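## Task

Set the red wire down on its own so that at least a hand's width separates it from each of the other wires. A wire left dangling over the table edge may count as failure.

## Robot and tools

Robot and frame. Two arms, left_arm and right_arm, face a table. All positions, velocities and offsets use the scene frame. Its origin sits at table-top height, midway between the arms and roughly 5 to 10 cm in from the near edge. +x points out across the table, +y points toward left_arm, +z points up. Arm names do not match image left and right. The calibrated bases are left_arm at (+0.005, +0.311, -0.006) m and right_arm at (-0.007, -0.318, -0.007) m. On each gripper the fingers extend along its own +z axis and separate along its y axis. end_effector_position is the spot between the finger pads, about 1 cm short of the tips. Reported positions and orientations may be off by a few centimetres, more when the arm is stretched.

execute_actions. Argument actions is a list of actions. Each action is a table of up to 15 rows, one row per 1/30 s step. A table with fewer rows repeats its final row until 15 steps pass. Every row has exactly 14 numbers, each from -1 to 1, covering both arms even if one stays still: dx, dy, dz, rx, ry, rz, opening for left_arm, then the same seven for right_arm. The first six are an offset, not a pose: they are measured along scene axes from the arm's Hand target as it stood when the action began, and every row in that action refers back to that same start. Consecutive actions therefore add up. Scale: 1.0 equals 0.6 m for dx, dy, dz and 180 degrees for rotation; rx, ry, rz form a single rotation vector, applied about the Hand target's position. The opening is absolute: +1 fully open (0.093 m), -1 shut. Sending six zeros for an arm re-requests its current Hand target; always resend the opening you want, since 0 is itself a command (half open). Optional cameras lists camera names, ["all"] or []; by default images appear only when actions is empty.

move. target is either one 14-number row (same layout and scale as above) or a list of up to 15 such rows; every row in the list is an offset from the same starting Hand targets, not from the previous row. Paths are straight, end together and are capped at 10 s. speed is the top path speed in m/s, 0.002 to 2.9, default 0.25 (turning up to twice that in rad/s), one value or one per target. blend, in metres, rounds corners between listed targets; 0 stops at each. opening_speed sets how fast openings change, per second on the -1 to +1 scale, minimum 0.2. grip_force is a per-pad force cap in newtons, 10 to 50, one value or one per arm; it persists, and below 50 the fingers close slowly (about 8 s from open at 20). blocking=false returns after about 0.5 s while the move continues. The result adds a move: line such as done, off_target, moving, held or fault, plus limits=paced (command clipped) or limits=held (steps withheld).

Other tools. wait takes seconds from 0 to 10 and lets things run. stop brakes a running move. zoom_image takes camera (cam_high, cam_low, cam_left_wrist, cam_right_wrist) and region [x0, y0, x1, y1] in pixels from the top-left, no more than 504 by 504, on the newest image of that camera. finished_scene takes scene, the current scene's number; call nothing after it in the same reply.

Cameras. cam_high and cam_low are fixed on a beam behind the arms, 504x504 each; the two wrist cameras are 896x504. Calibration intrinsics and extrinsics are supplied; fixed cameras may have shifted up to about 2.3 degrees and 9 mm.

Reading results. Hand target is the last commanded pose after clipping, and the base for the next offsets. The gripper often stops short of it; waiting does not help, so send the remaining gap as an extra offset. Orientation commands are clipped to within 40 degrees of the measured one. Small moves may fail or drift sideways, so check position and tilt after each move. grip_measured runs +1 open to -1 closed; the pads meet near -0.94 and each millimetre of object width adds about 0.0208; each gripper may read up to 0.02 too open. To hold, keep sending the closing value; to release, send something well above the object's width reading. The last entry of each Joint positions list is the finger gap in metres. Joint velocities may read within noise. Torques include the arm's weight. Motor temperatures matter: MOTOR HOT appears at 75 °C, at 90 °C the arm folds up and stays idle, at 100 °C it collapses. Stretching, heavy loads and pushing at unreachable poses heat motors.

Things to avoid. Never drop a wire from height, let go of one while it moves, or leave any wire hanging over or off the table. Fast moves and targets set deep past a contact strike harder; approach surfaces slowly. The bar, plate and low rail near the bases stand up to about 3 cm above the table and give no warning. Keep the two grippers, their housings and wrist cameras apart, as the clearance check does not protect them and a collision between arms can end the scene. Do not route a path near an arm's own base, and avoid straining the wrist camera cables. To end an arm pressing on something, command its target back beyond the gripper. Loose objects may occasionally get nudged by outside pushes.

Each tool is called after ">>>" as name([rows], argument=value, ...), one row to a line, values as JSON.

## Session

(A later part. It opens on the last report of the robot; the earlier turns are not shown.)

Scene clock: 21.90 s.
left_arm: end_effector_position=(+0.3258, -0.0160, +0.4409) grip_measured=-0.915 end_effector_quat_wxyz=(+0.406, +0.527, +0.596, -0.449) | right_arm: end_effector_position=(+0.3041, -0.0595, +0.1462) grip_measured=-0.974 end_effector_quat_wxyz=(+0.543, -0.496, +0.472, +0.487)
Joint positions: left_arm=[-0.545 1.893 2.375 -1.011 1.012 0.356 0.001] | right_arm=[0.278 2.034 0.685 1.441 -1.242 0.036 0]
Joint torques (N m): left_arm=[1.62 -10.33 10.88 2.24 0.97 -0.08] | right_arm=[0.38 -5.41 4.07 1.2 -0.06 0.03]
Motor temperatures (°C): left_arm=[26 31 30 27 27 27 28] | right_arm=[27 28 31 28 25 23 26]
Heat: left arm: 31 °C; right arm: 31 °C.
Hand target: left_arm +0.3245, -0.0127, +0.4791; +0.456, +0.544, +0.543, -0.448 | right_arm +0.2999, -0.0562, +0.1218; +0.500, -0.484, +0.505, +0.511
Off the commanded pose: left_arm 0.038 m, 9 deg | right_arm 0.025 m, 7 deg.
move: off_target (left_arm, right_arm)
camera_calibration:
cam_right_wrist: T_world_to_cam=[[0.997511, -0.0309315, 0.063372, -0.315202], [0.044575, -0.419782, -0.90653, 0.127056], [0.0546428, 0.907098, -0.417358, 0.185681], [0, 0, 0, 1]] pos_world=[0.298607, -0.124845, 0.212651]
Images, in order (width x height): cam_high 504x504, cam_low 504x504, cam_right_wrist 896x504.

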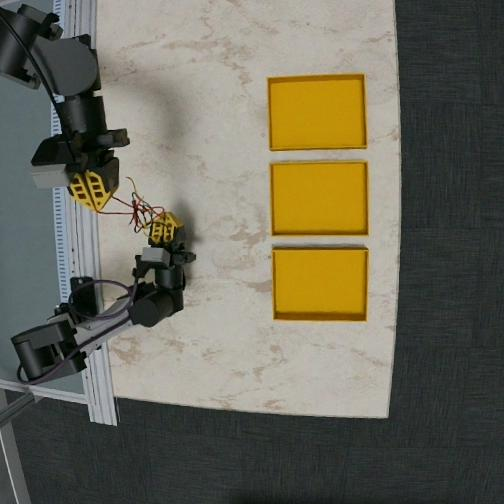

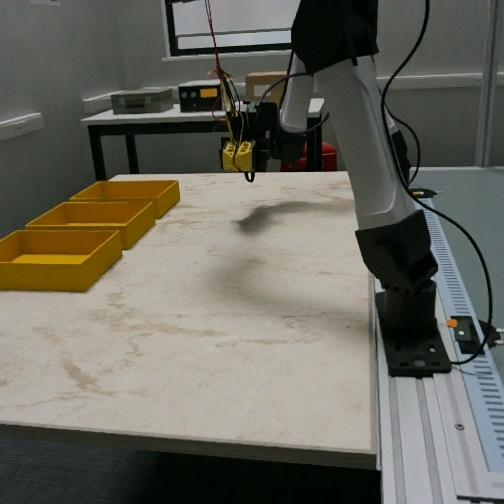

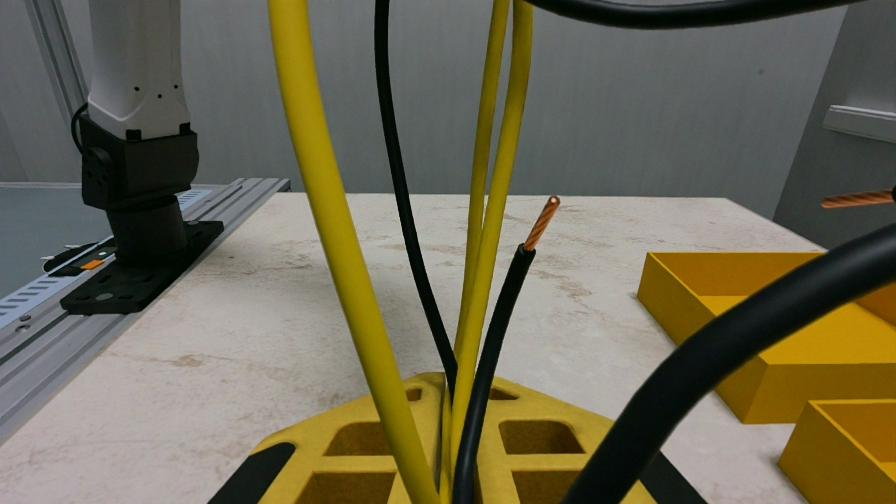

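>>> move(target=[0,0.03,0.07,0,0,0,-0.923,0,-0.03,-0.06,0,0,0,-1], speed=0.1, cameras=["cam_high","cam_low","cam_right_wrist"])

>>> zoom_image(camera="cam_low", region=[150, 0, 310, 180])

>>> zoom_image(camera="cam_high", region=[50, 140, 210, 270])

Scene clock: 23.47 s.
left_arm: end_effector_position=(+0.3276, +0.0006, +0.4466) grip_measured=-0.915 end_effector_quat_wxyz=(+0.372, +0.505, +0.634, -0.453) | right_arm: end_effector_position=(+0.3095, -0.0677, +0.1192) grip_measured=-0.974 end_effector_quat_wxyz=(+0.533, -0.490, +0.484, +0.491)
Joint positions: left_arm=[-0.507 2.069 2.783 -1.353 1.016 0.36 0.001] | right_arm=[0.248 2.134 0.689 1.507 -1.268 0.041 0]
Joint torques (N m): left_arm=[2.88 -14.11 11.63 2.84 1.39 -0.05] | right_arm=[-1.5 -2.33 1.47 2.02 -0.38 -0.2]
Heat: left arm: 31 °C; right arm: 31 °C.
Hand target: left_arm +0.3246, +0.0053, +0.5210; +0.457, +0.544, +0.543, -0.448 | right_arm +0.2999, -0.0741, +0.0858; +0.500, -0.484, +0.505, +0.511
Off the commanded pose: left_arm 0.075 m, 15 deg | right_arm 0.035 m, 5 deg.
elbow stopped short (left arm): the move would have taken joint 3 (elbow) straighter than the controller allows.
move: off_target (left_arm, right_arm)
camera_calibration:
cam_right_wrist: T_world_to_cam=[[0.998945, -0.0338545, 0.0310125, -0.315867], [0.0135062, -0.428898, -0.903252, 0.107463], [0.0438803, 0.902718, -0.427988, 0.185926], [0, 0, 0, 1]] pos_world=[0.305924, -0.132441, 0.186436]
Images, in order (width x height): cam_high 504x504, cam_low 504x504, cam_right_wrist 896x504.

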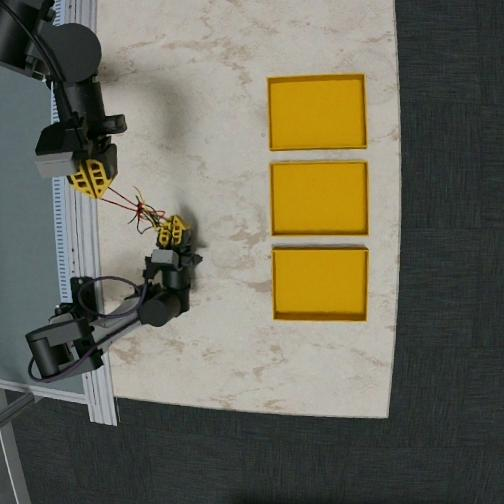

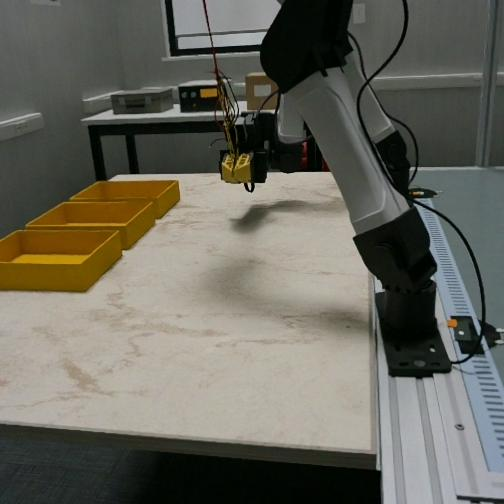

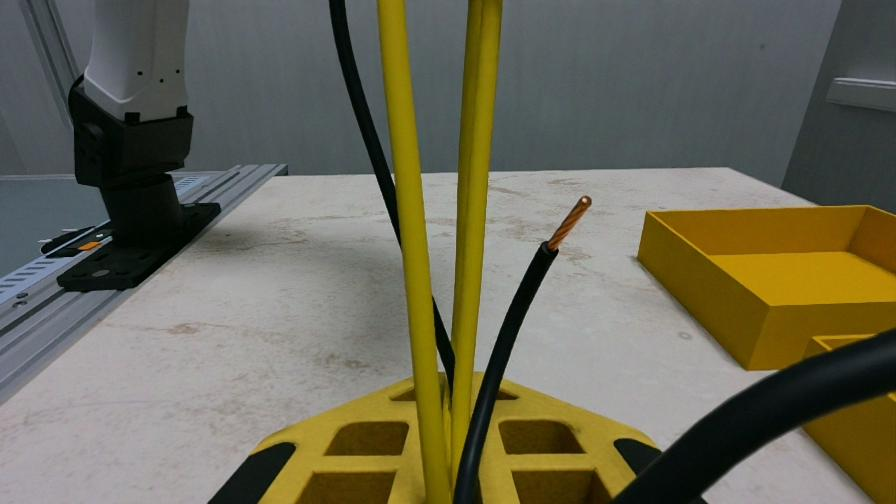

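Scaled by 2.800 from the camera's 504x504 image, which has a finer 720x720 frame.

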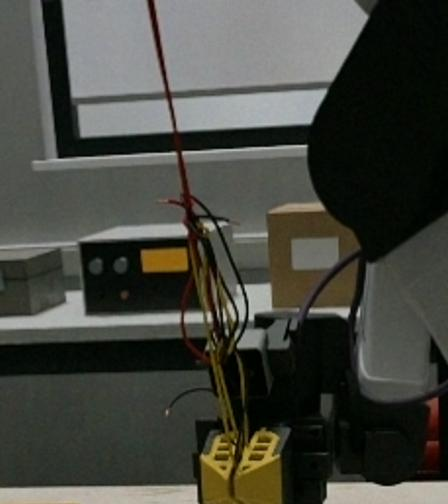

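Scaled by 3.150 from the camera's 504x504 image, which has a finer 720x720 frame.

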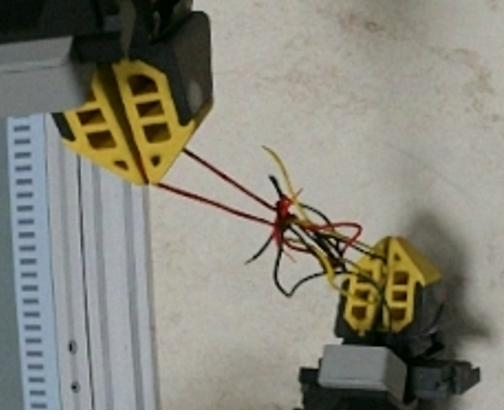

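>>> move(target=[0,-0.04,-0.26,0,0,0,-0.923,-0.01,0.02,0.05,0,0,0,-1], speed=0.2, cameras=["cam_high","cam_low","cam_right_wrist","cam_left_wrist"])

>>> zoom_image(camera="cam_low", region=[150, 40, 310, 180])

>>> zoom_image(camera="cam_high", region=[50, 140, 210, 270])

Scene clock: 25.77 s.
left_arm: end_effector_position=(+0.3325, -0.0199, +0.3536) grip_measured=-0.915 end_effector_quat_wxyz=(+0.443, +0.542, +0.551, -0.455) | right_arm: end_effector_position=(+0.2967, -0.0647, +0.1064) grip_measured=-0.974 end_effector_quat_wxyz=(+0.496, -0.477, +0.512, +0.514)
Joint positions: left_arm=[-0.534 1.688 1.64 -0.368 1.066 0.353 0.001] | right_arm=[0.264 2.117 0.65 1.424 -1.271 0.041 0]
Joint torques (N m): left_arm=[-0.8 -12.88 6.41 1.7 0.14 -0.17] | right_arm=[0.53 -12.04 4.12 1.83 0.03 -0.11]
Heat: left arm: 32 °C; right arm: 31 °C.
Hand target: left_arm +0.3245, -0.0187, +0.3651; +0.457, +0.544, +0.543, -0.448 | right_arm +0.2938, -0.0621, +0.1158; +0.500, -0.484, +0.505, +0.511
Off the commanded pose: left_arm 0.014 m, 2 deg | right_arm 0.010 m, 1 deg.
move: off_target (left_arm)
camera_calibration:
cam_left_wrist: T_world_to_cam=[[-0.996822, 0.0395008, 0.069177, 0.300808], [-0.0284574, 0.634521, -0.772381, 0.327734], [-0.0744039, -0.771895, -0.631381, 0.317433], [0, 0, 0, 1]] pos_world=[0.332797, 0.0251887, 0.432748]
cam_right_wrist: T_world_to_cam=[[0.997561, -0.0129736, -0.0685835, -0.290224], [-0.066955, -0.455511, -0.887709, 0.11792], [-0.0197238, 0.890136, -0.455269, 0.199233], [0, 0, 0, 1]] pos_world=[0.301341, -0.127395, 0.175479]

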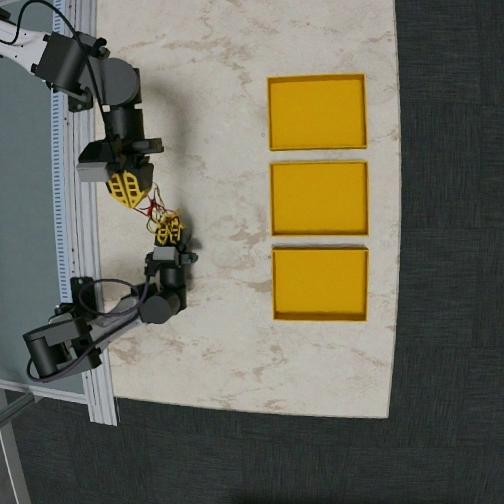

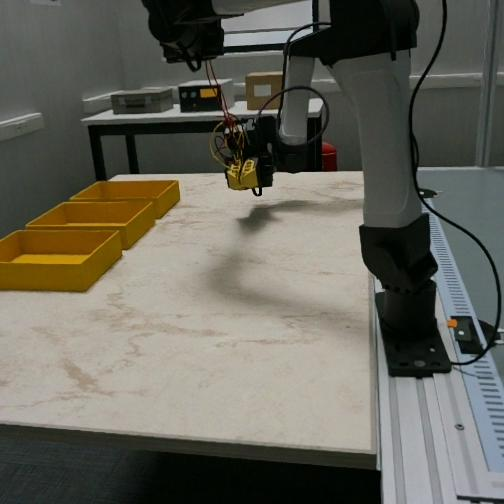

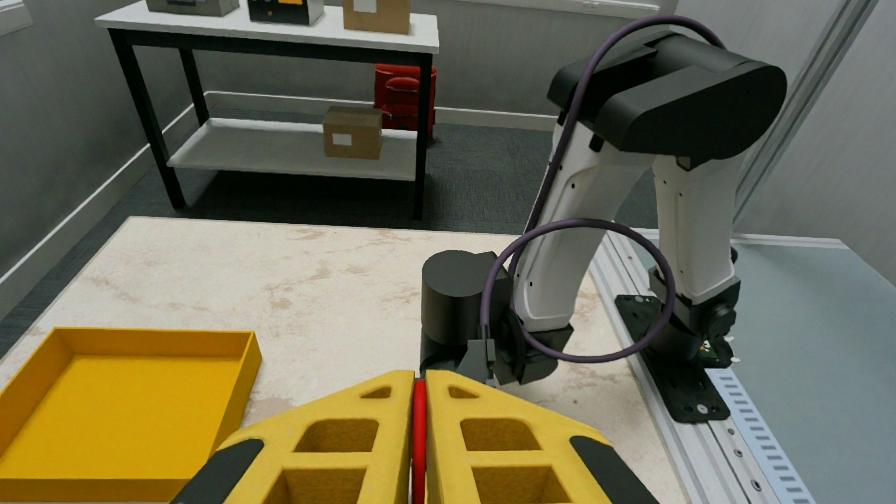

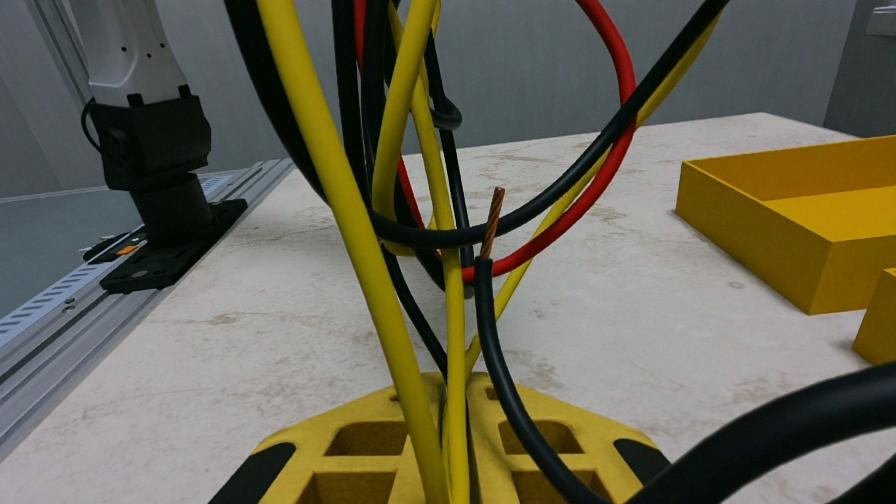

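Scaled by 3.150 from the camera's 504x504 image, which has a finer 720x720 frame.

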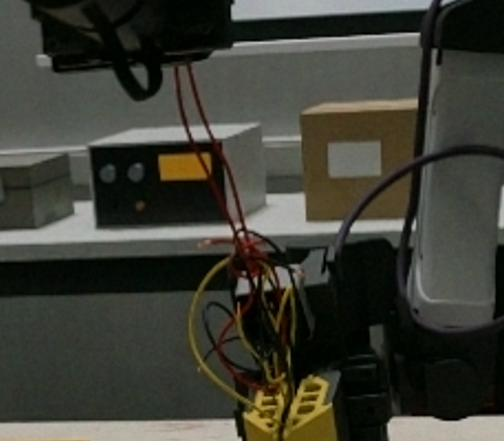

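Scaled by 3.150 from the camera's 504x504 image, which has a finer 720x720 frame.

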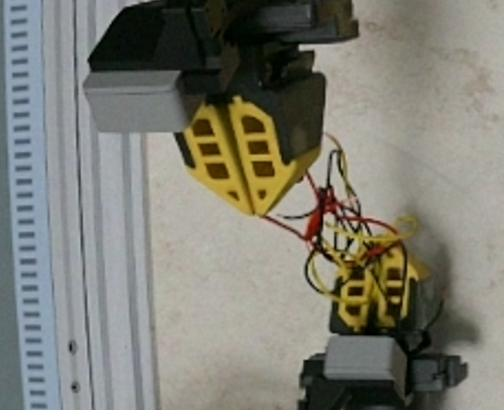

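>>> move(target=[0.0925,0.065,0.075,0,0,0,-0.923,-0.04,-0.18,-0.02,0,0,0,-1], speed=0.2, cameras=["cam_high","cam_low","cam_right_wrist","cam_left_wrist"])

>>> zoom_image(camera="cam_low", region=[150, 0, 310, 180])

>>> zoom_image(camera="cam_high", region=[50, 140, 210, 270])

Scene clock: 27.67 s.
left_arm: end_effector_position=(+0.3660, +0.0069, +0.3723) grip_measured=-0.915 end_effector_quat_wxyz=(+0.398, +0.533, +0.582, -0.468) | right_arm: end_effector_position=(+0.2802, -0.1649, +0.1067) grip_measured=-0.974 end_effector_quat_wxyz=(+0.521, -0.468, +0.515, +0.495)
Joint positions: left_arm=[-0.433 1.887 2.065 -0.836 1.154 0.497 0.001] | right_arm=[-0.06 2.043 0.488 1.501 -1.538 -0.005 0]
Joint torques (N m): left_arm=[4.27 -11.3 12.14 1.99 0.85 -0.02] | right_arm=[-1.65 -7.56 1.69 1.73 -0.53 -0.17]
Heat: left arm: 32 °C; right arm: 31 °C.
Hand target: left_arm +0.3798, +0.0202, +0.4102; +0.457, +0.544, +0.543, -0.448 | right_arm +0.2699, -0.1701, +0.1038; +0.500, -0.484, +0.505, +0.511
Off the commanded pose: left_arm 0.042 m, 9 deg | right_arm 0.012 m, 4 deg.
joint sent to its limit (right arm) — joint 5 (wrist yaw), lower limit. The joint targets still meet the commanded pose.
move: off_target (left_arm, right_arm)
camera_calibration:
cam_left_wrist: T_world_to_cam=[[-0.984641, 0.0410024, 0.169706, 0.289895], [-0.097625, 0.676562, -0.729885, 0.335445], [-0.144744, -0.735243, -0.662168, 0.389354], [0, 0, 0, 1]] pos_world=[0.374547, 0.0474339, 0.453457]
cam_right_wrist: T_world_to_cam=[[0.99687, -0.0697628, -0.0372026, -0.287548], [-0.0643168, -0.441902, -0.894755, 0.0736478], [0.0459807, 0.894347, -0.445005, 0.26942], [0, 0, 0, 1]] pos_world=[0.278996, -0.22847, 0.175093]

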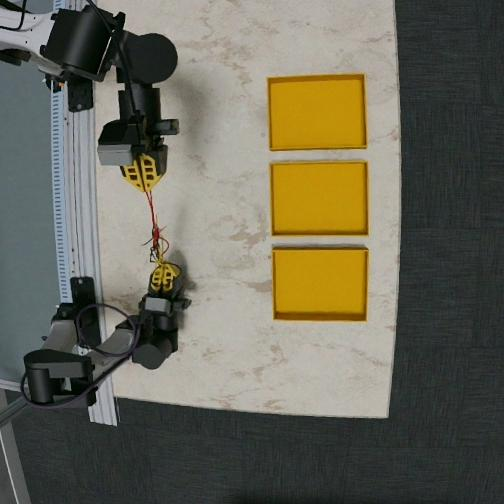

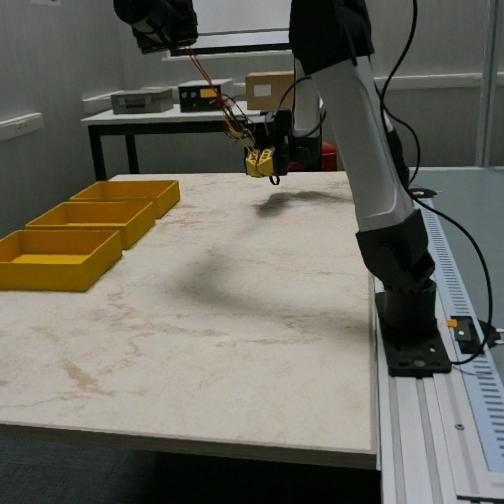

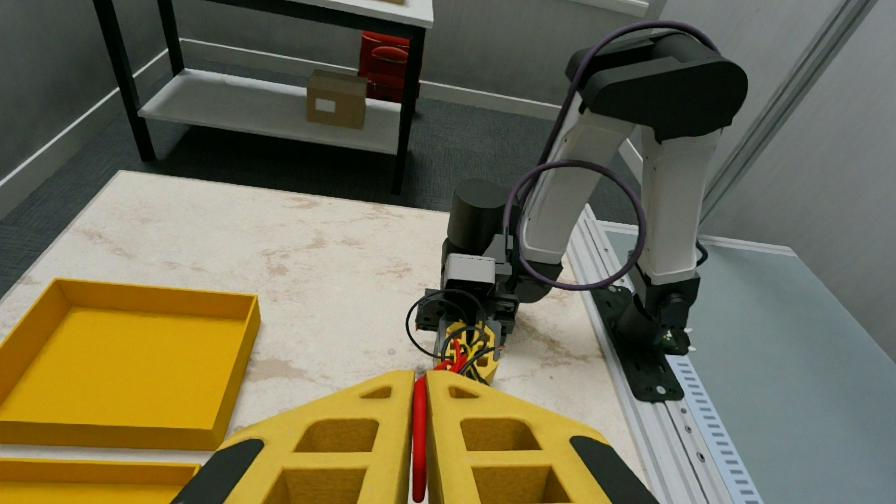

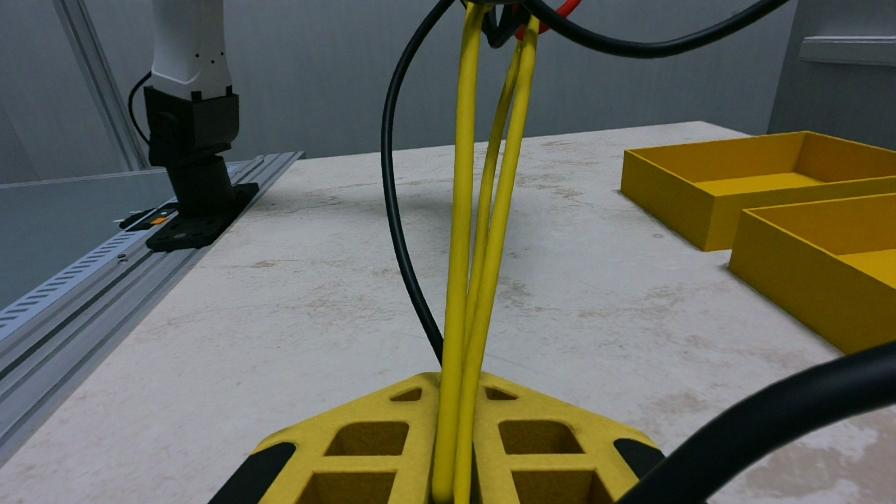

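Scaled by 2.800 from the camera's 504x504 image, which has a finer 720x720 frame.

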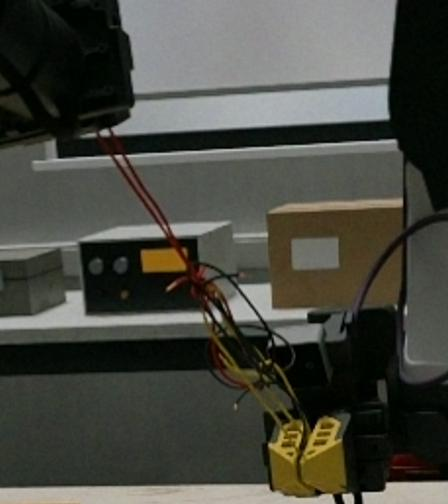

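Scaled by 3.150 from the camera's 504x504 image, which has a finer 720x720 frame.

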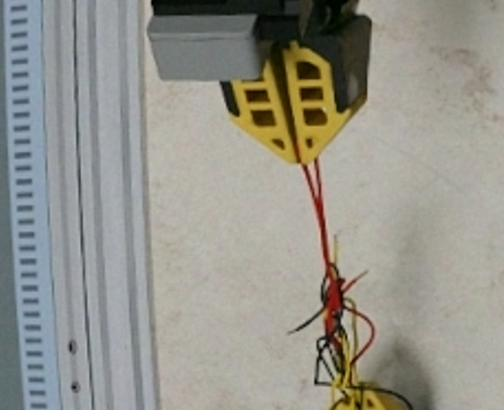

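>>> move([
  [0.0,0.06,0.08,0,0,0,-0.923,0,-0.02,-0.02,0,0,0,-1],
  [0,-0.1,-0.12,0,0,0,-0.923,0,0.06,0.03,0,0,0,-1],
  [0.0,0.06,0.08,0,0,0,-0.923,0,-0.02,-0.02,0,0,0,-1],
], speed=0.3, blend=[0.01,0.01,0], cameras=["cam_high","cam_low","cam_right_wrist"])

>>> zoom_image(camera="cam_low", region=[150, 0, 310, 180])

>>> zoom_image(camera="cam_high", region=[80, 140, 240, 300])

Scene clock: 37.40 s.
left_arm: end_effector_position=(+0.3679, +0.0355, +0.4119) grip_measured=-0.915 end_effector_quat_wxyz=(+0.385, +0.526, +0.594, -0.471) | right_arm: end_effector_position=(+0.2809, -0.1746, +0.1083) grip_measured=-0.975 end_effector_quat_wxyz=(+0.540, -0.469, +0.513, +0.474)
Joint positions: left_arm=[-0.364 2.086 2.607 -1.327 1.199 0.618 0.001] | right_arm=[-0.094 2.027 0.468 1.506 -1.536 -0.046 0]
Joint torques (N m): left_arm=[6.09 -12.93 11.25 2.07 1.21 -0.04] | right_arm=[-2.54 -3.14 0.95 1.7 -0.56 -0.31]
Heat: left arm: 34 °C; right arm: 31 °C.
Hand target: left_arm +0.3799, +0.0562, +0.4582; +0.457, +0.544, +0.543, -0.448 | right_arm +0.2698, -0.1821, +0.0918; +0.500, -0.484, +0.505, +0.511
Off the commanded pose: left_arm 0.052 m, 11 deg | right_arm 0.021 m, 6 deg.
joint sent to its limit (right arm) — joint 5 (wrist yaw), lower limit. The joint targets are off in orientation, not in position.
move: off_target (left_arm, right_arm)
camera_calibration:
cam_right_wrist: T_world_to_cam=[[0.994303, -0.106525, 0.00382759, -0.29903], [-0.0439538, -0.44245, -0.895716, 0.0650722], [0.0971093, 0.890444, -0.444611, 0.263625], [0, 0, 0, 1]] pos_world=[0.274586, -0.237806, 0.176641]
Images, in order (width x height): cam_high 504x504, cam_low 504x504, cam_right_wrist 896x504.

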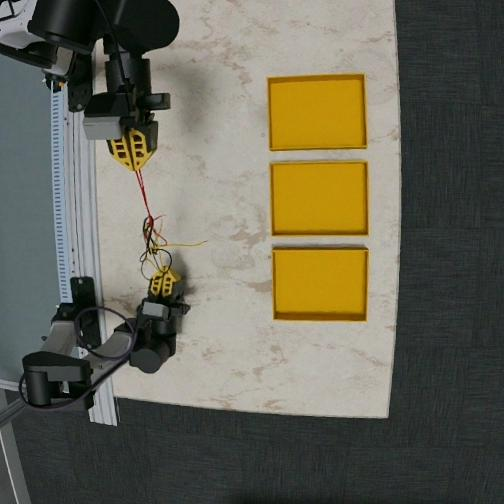

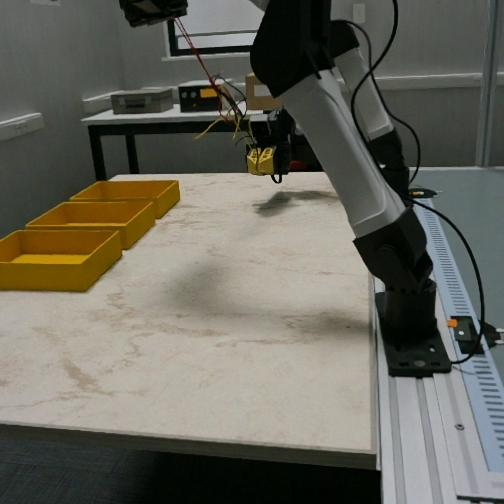

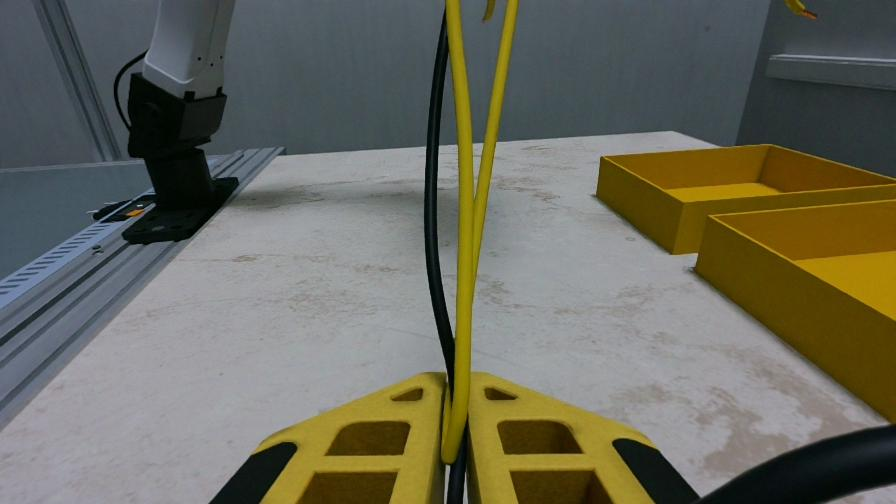

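Scaled by 2.800 from the camera's 504x504 image, which has a finer 720x720 frame.

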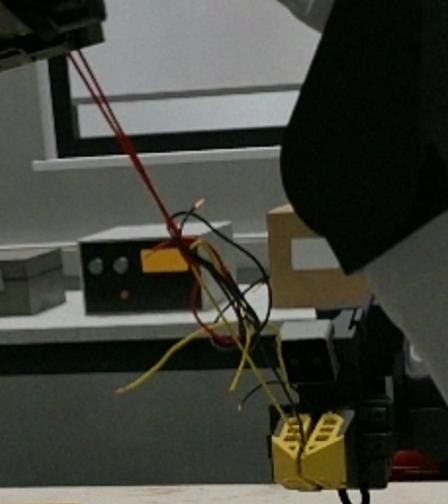

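Scaled by 3.150 from the camera's 504x504 image, which has a finer 720x720 frame.

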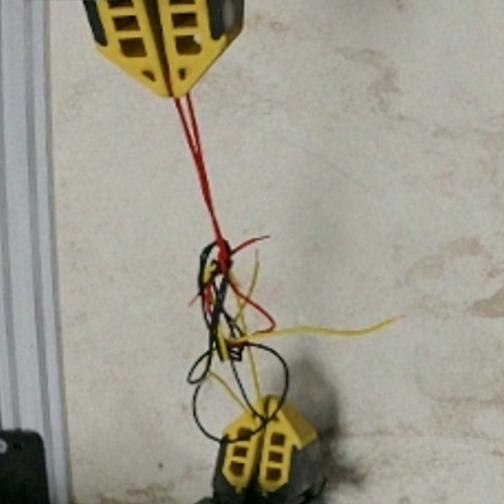

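>>> move([
  [0,-0.15,-0.2,0,0,0,-0.923,0,0.06,0.03,0,0,0,-1],
  [0.04,0.0,-0.02,0,0,0,-0.923,0,-0.02,-0.0,0,0,0,-1],
  [-0.05,-0.12,-0.2,0,0,0,-0.923,0,0.06,0.03,0,0,0,-1],
  [0.0,0,0,0,0,0,-0.923,0,-0.02,0,0,0,0,-1],
], speed=0.4, blend=[0.01,0.01,0.01,0], cameras=["cam_high","cam_low","cam_right_wrist"])

>>> zoom_image(camera="cam_low", region=[150, 0, 310, 180])

>>> zoom_image(camera="cam_high", region=[80, 140, 240, 300])

Scene clock: 40.97 s.
left_arm: end_effector_position=(+0.3722, +0.0407, +0.4208) grip_measured=-0.915 end_effector_quat_wxyz=(+0.399, +0.525, +0.587, -0.470) | right_arm: end_effector_position=(+0.2773, -0.1887, +0.1034) grip_measured=-0.975 end_effector_quat_wxyz=(+0.543, -0.453, +0.527, +0.471)
Joint positions: left_arm=[-0.347 2.099 2.649 -1.317 1.215 0.604 0.001] | right_arm=[-0.147 2.027 0.435 1.506 -1.554 -0.057 0]
Joint torques (N m): left_arm=[4.51 -12.26 10.58 1.99 1.04 -0.04] | right_arm=[-1.98 -3.71 1.61 1.75 -0.39 -0.31]
Heat: left arm: 35 °C; right arm: 31 °C.
Hand target: left_arm +0.3800, +0.0563, +0.4581; +0.457, +0.544, +0.543, -0.448 | right_arm +0.2698, -0.1941, +0.0918; +0.500, -0.484, +0.505, +0.511
Off the commanded pose: left_arm 0.041 m, 9 deg | right_arm 0.015 m, 8 deg.
joint sent to its limit (right arm) — joint 5 (wrist yaw), lower limit. The joint targets are off in orientation, not in position.
move: off_target (left_arm, right_arm)
camera_calibration:
cam_right_wrist: T_world_to_cam=[[0.989727, -0.141633, -0.0195209, -0.299878], [-0.0801418, -0.436519, -0.896119, 0.065559], [0.118399, 0.888477, -0.443385, 0.267974], [0, 0, 0, 1]] pos_world=[0.270324, -0.251943, 0.17171]
Images, in order (width x height): cam_high 504x504, cam_low 504x504, cam_right_wrist 896x504.

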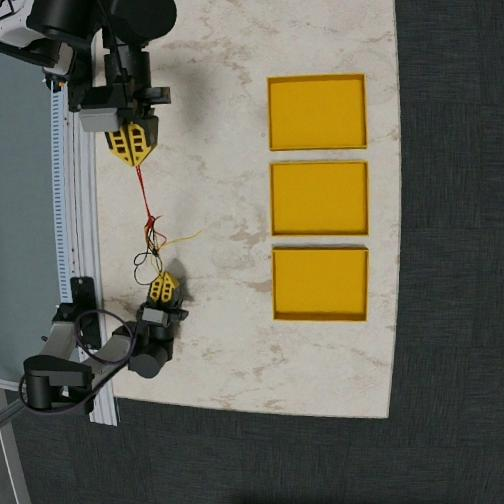

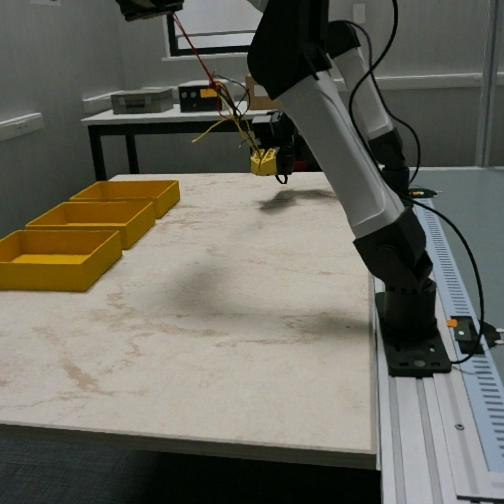

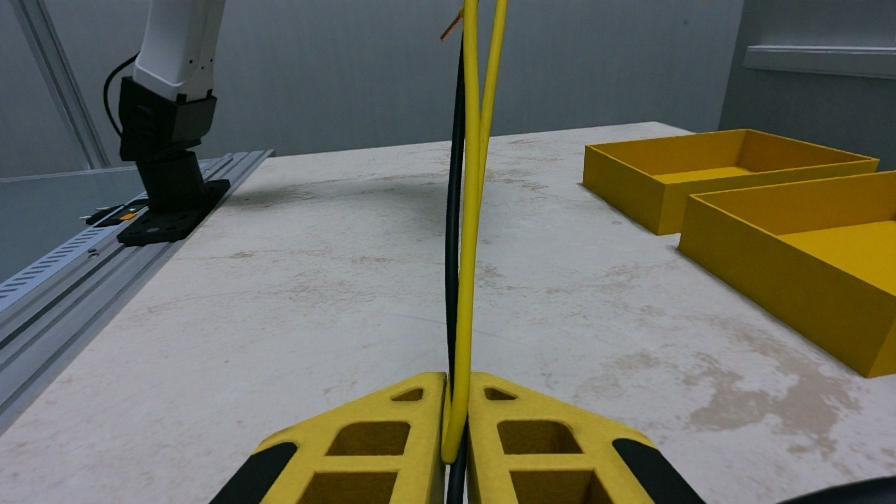

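Scaled by 2.800 from the camera's 504x504 image, which has a finer 720x720 frame.

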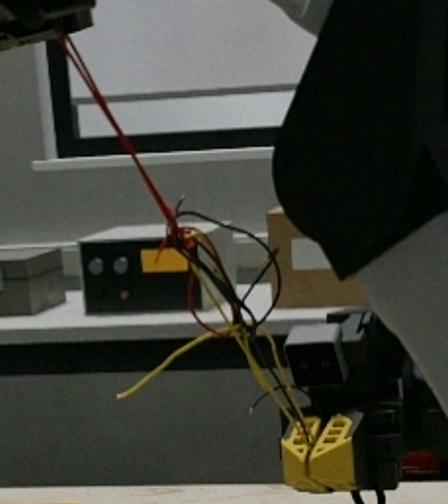

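Scaled by 3.150 from the camera's 504x504 image, which has a finer 720x720 frame.

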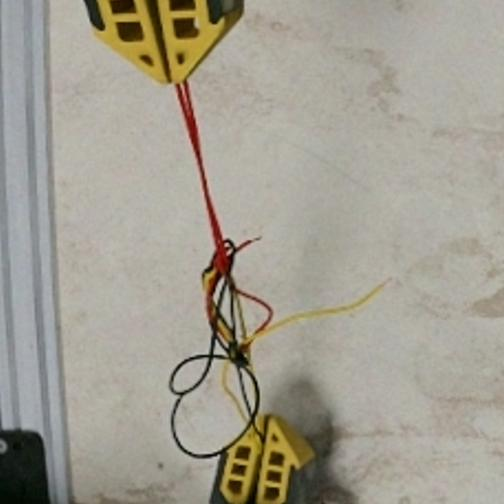

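>>> move([
  [0,-0.15,-0.2,0,0,0,-0.923,0,0.02,0.03,0,0,0,-1],
  [0.04,0.0,-0.02,0,0,0,-0.923,-0.02,-0.1,-0.03,0,0,0,-1],
  [-0.05,-0.15,-0.22,0,0,0,-0.923,0,0.02,0.03,0,0,0,-1],
  [0.0,0,-0.02,0,0,0,-0.923,-0.03,-0.12,-0.03,0,0,0,-1],
], speed=0.4, blend=[0.01,0.01,0.01,0], cameras=["cam_high","cam_low","cam_right_wrist"])

>>> zoom_image(camera="cam_low", region=[150, 0, 310, 180])

>>> zoom_image(camera="cam_high", region=[80, 150, 240, 310])

Scene clock: 45.33 s.
left_arm: end_effector_position=(+0.3795, +0.0594, +0.4467) grip_measured=-0.920 end_effector_quat_wxyz=(+0.461, +0.538, +0.550, -0.443) | right_arm: end_effector_position=(+0.2554, -0.2657, +0.0748) grip_measured=-0.975 end_effector_quat_wxyz=(+0.602, -0.341, +0.603, +0.397)
Joint positions: left_arm=[-0.295 2.046 2.604 -1.182 1.249 0.615 0.001] | right_arm=[-0.488 2.042 0.234 1.478 -1.567 -0.25 0]
Joint torques (N m): left_arm=[-0.44 -8.54 7.76 1.27 0.61 -0.04] | right_arm=[-0.7 -4.82 1.76 1.86 -0.42 -0.33]
Heat: left arm: 35 °C; right arm: 31 °C.
Hand target: left_arm +0.3800, +0.0563, +0.4462; +0.457, +0.544, +0.543, -0.448 | right_arm +0.2518, -0.2661, +0.0738; +0.500, -0.484, +0.505, +0.511
Off the commanded pose: left_arm 0.003 m, 1 deg | right_arm 0.004 m, 27 deg.
joint sent to its limit (right arm) — joint 5 (wrist yaw), lower limit. The joint targets are off in orientation, not in position.
move: off_target (right_arm)
camera_calibration:
cam_right_wrist: T_world_to_cam=[[0.889853, -0.448361, -0.0844616, -0.340785], [-0.264707, -0.356575, -0.895982, 0.072814], [0.371607, 0.81965, -0.435984, 0.242802], [0, 0, 0, 1]] pos_world=[0.232296, -0.325844, 0.142315]
Images, in order (width x height): cam_high 504x504, cam_low 504x504, cam_right_wrist 896x504.

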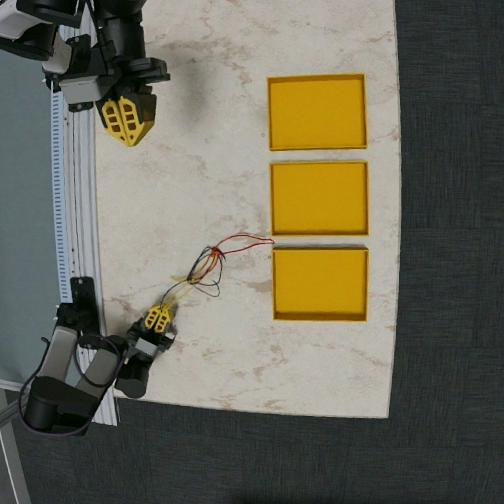

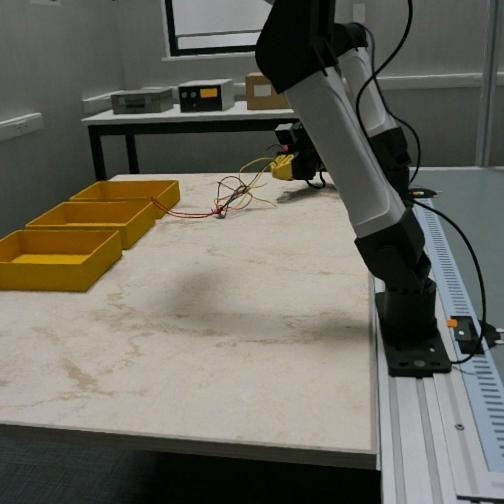

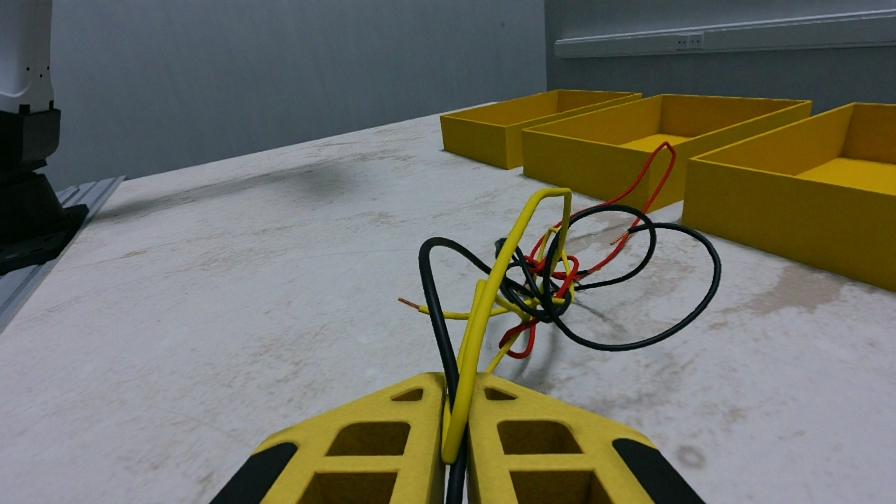

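Scaled by 2.800 from the camera's 504x504 image, which has a finer 720x720 frame.

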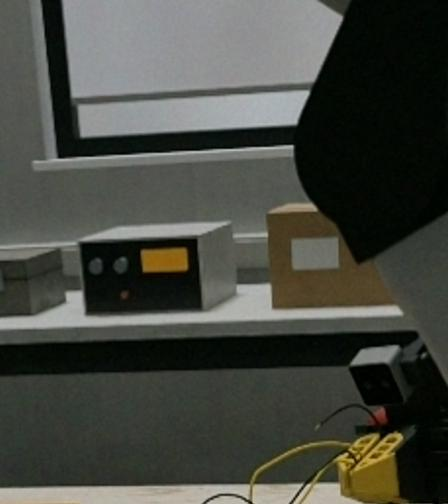

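Scaled by 3.150 from the camera's 504x504 image, which has a finer 720x720 frame.

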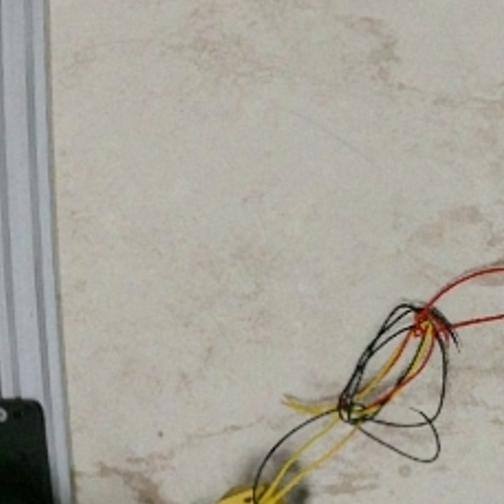

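>>> zoom_image(camera="cam_high", region=[150, 220, 290, 320])

>>> zoom_image(camera="cam_right_wrist", region=[400, 120, 740, 380])

Scaled by 3.600 from the camera's 504x504 image, which has a finer 720x720 frame.

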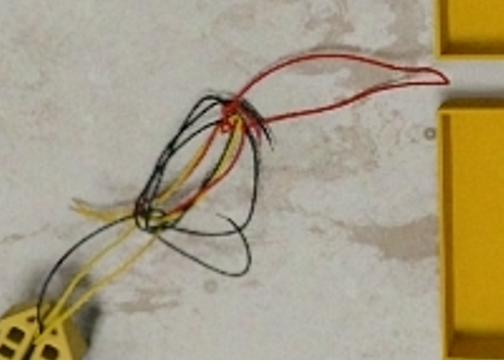

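Scaled by 1.482 from the camera's 896x504 image, which has a finer 1280x720 frame.

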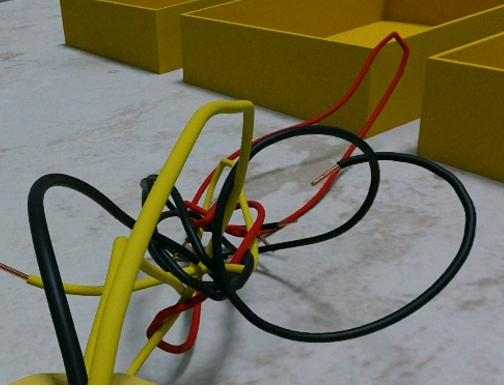

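>>> move(target=[0.067,-0.218,-0.46,0.339,0.345,0.411,-0.2,0,0,0,0,0,0,-1], speed=0.5, cameras=["all"])

Scene clock: 49.23 s.
left_arm: end_effector_position=(+0.4151, -0.0700, +0.1695) grip_measured=-0.203 end_effector_quat_wxyz=(+0.162, +0.004, +0.974, -0.156) | right_arm: end_effector_position=(+0.2554, -0.2657, +0.0748) grip_measured=-0.975 end_effector_quat_wxyz=(+0.602, -0.341, +0.603, +0.397)
Joint positions: left_arm=[-0.811 2.534 2.838 -1.418 0.004 -0.74 0.035] | right_arm=[-0.488 2.042 0.234 1.478 -1.567 -0.25 0]
Joint torques (N m): left_arm=[-0.27 -13.42 8.62 1.24 -0.08 -0.16] | right_arm=[-0.66 -4.83 1.78 1.86 -0.41 -0.33]
Motor temperatures (°C): left_arm=[26 36 34 29 27 27 28] | right_arm=[27 30 30 30 25 23 27]
Heat: left arm: 36 °C; right arm: 30 °C.
Hand target: left_arm +0.4201, -0.0745, +0.1702; +0.000, +0.000, +1.000, +0.000 | right_arm +0.2518, -0.2661, +0.0738; +0.500, -0.484, +0.505, +0.511
Off the commanded pose: left_arm 0.007 m, 26 deg | right_arm 0.004 m, 27 deg.
elbow stopped short (left arm): the move would have taken joint 3 (elbow) straighter than the controller allows.
joint sent to its limit (right arm) — joint 5 (wrist yaw), lower limit. The joint targets are off in orientation, not in position.
move: off_target (left_arm, right_arm)
camera_calibration:
cam_left_wrist: T_world_to_cam=[[-0.0360601, -0.933716, 0.356193, -0.117762], [-0.98434, 0.0947284, 0.148666, 0.422612], [-0.172554, -0.345254, -0.92251, 0.288654], [0, 0, 0, 1]] pos_world=[0.461555, -0.0503303, 0.245404]
cam_right_wrist: T_world_to_cam=[[0.889897, -0.448344, -0.0840841, -0.340835], [-0.264393, -0.356741, -0.896009, 0.0727811], [0.371725, 0.819587, -0.436002, 0.242801], [0, 0, 0, 1]] pos_world=[0.232296, -0.325844, 0.142415]

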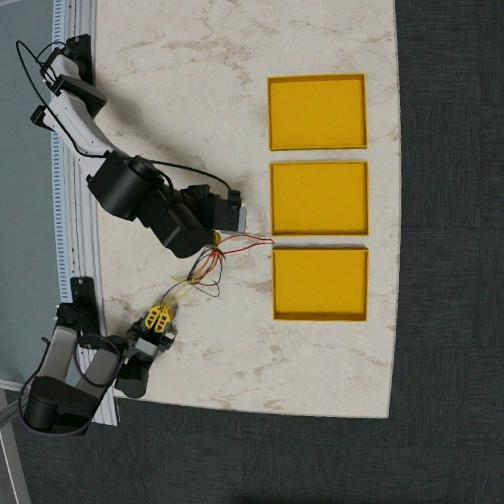

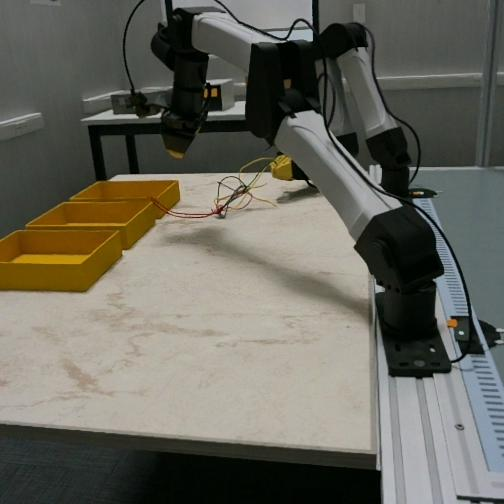

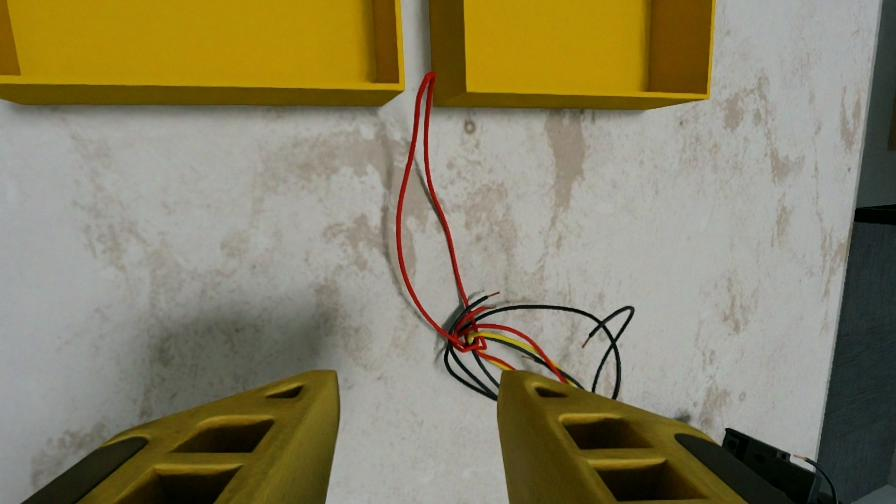

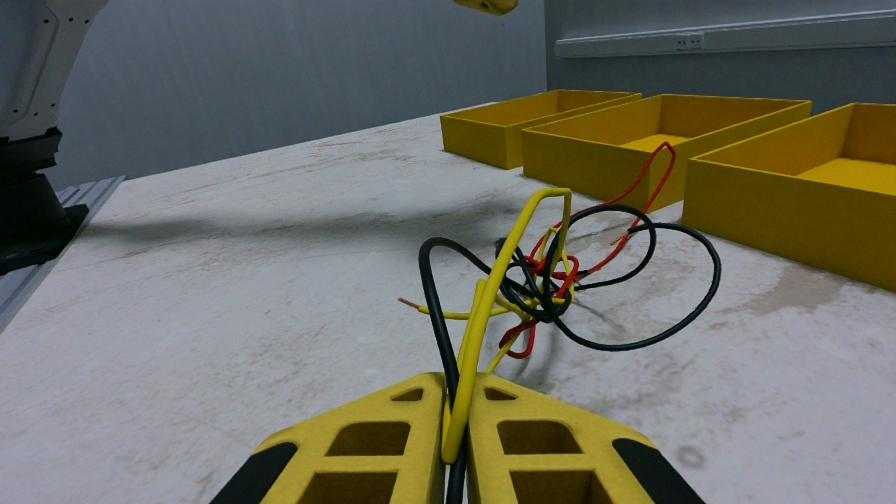

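>>> zoom_image(camera="cam_left_wrist", region=[380, 240, 660, 420])

Scaled by 1.800 from the camera's 896x504 image, which has a finer 1280x720 frame.

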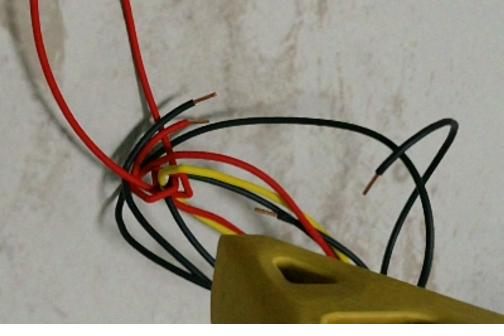

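>>> move(target=[-0.005,-0.05,-0.133,0,0,0,-0.2,0,0,0,0,0,0,-1], cameras=["cam_left_wrist","cam_low"])

Scene clock: 51.13 s.
left_arm: end_effector_position=(+0.4148, -0.0979, +0.0940) grip_measured=-0.203 end_effector_quat_wxyz=(+0.128, +0.001, +0.983, -0.134) | right_arm: end_effector_position=(+0.2554, -0.2657, +0.0748) grip_measured=-0.975 end_effector_quat_wxyz=(+0.602, -0.341, +0.603, +0.397)
Joint positions: left_arm=[-0.847 2.685 2.841 -1.35 0.003 -0.782 0.035] | right_arm=[-0.488 2.042 0.234 1.478 -1.567 -0.25 0]
Joint torques (N m): left_arm=[-0.72 -14.05 8.53 1.11 -0.09 -0.18] | right_arm=[-0.69 -4.78 1.72 1.86 -0.43 -0.33]
Heat: left arm: 36 °C; right arm: 30 °C.
Hand target: left_arm +0.4170, -0.1045, +0.0902; +0.000, +0.001, +1.000, +0.000 | right_arm +0.2518, -0.2661, +0.0738; +0.500, -0.484, +0.505, +0.511
Off the commanded pose: left_arm 0.008 m, 21 deg | right_arm 0.004 m, 27 deg.
elbow stopped short (left arm): the move would have taken joint 3 (elbow) straighter than the controller allows.
joint sent to its limit (right arm) — joint 5 (wrist yaw), lower limit. The joint targets are off in orientation, not in position.
move: off_target (left_arm, right_arm)
camera_calibration:
cam_left_wrist: T_world_to_cam=[[-0.0105789, -0.948528, 0.316515, -0.125189], [-0.97179, 0.084335, 0.220254, 0.423257], [-0.23561, -0.305256, -0.922663, 0.239411], [0, 0, 0, 1]] pos_world=[0.466401, -0.0813588, 0.167296]
Images, in order (width x height): cam_low 504x504, cam_left_wrist 896x504.

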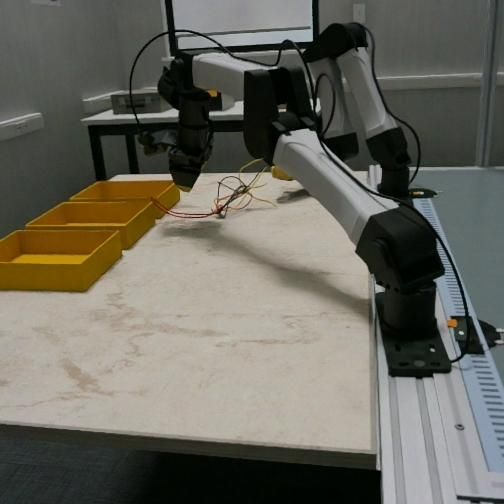

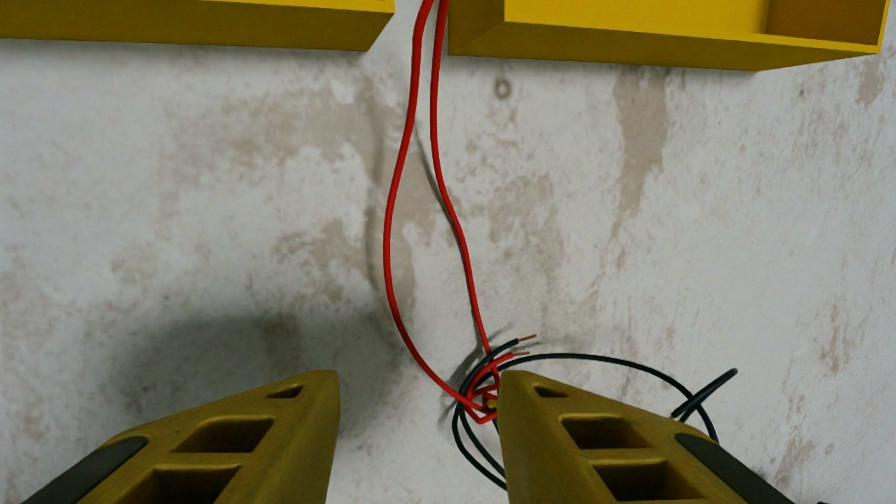

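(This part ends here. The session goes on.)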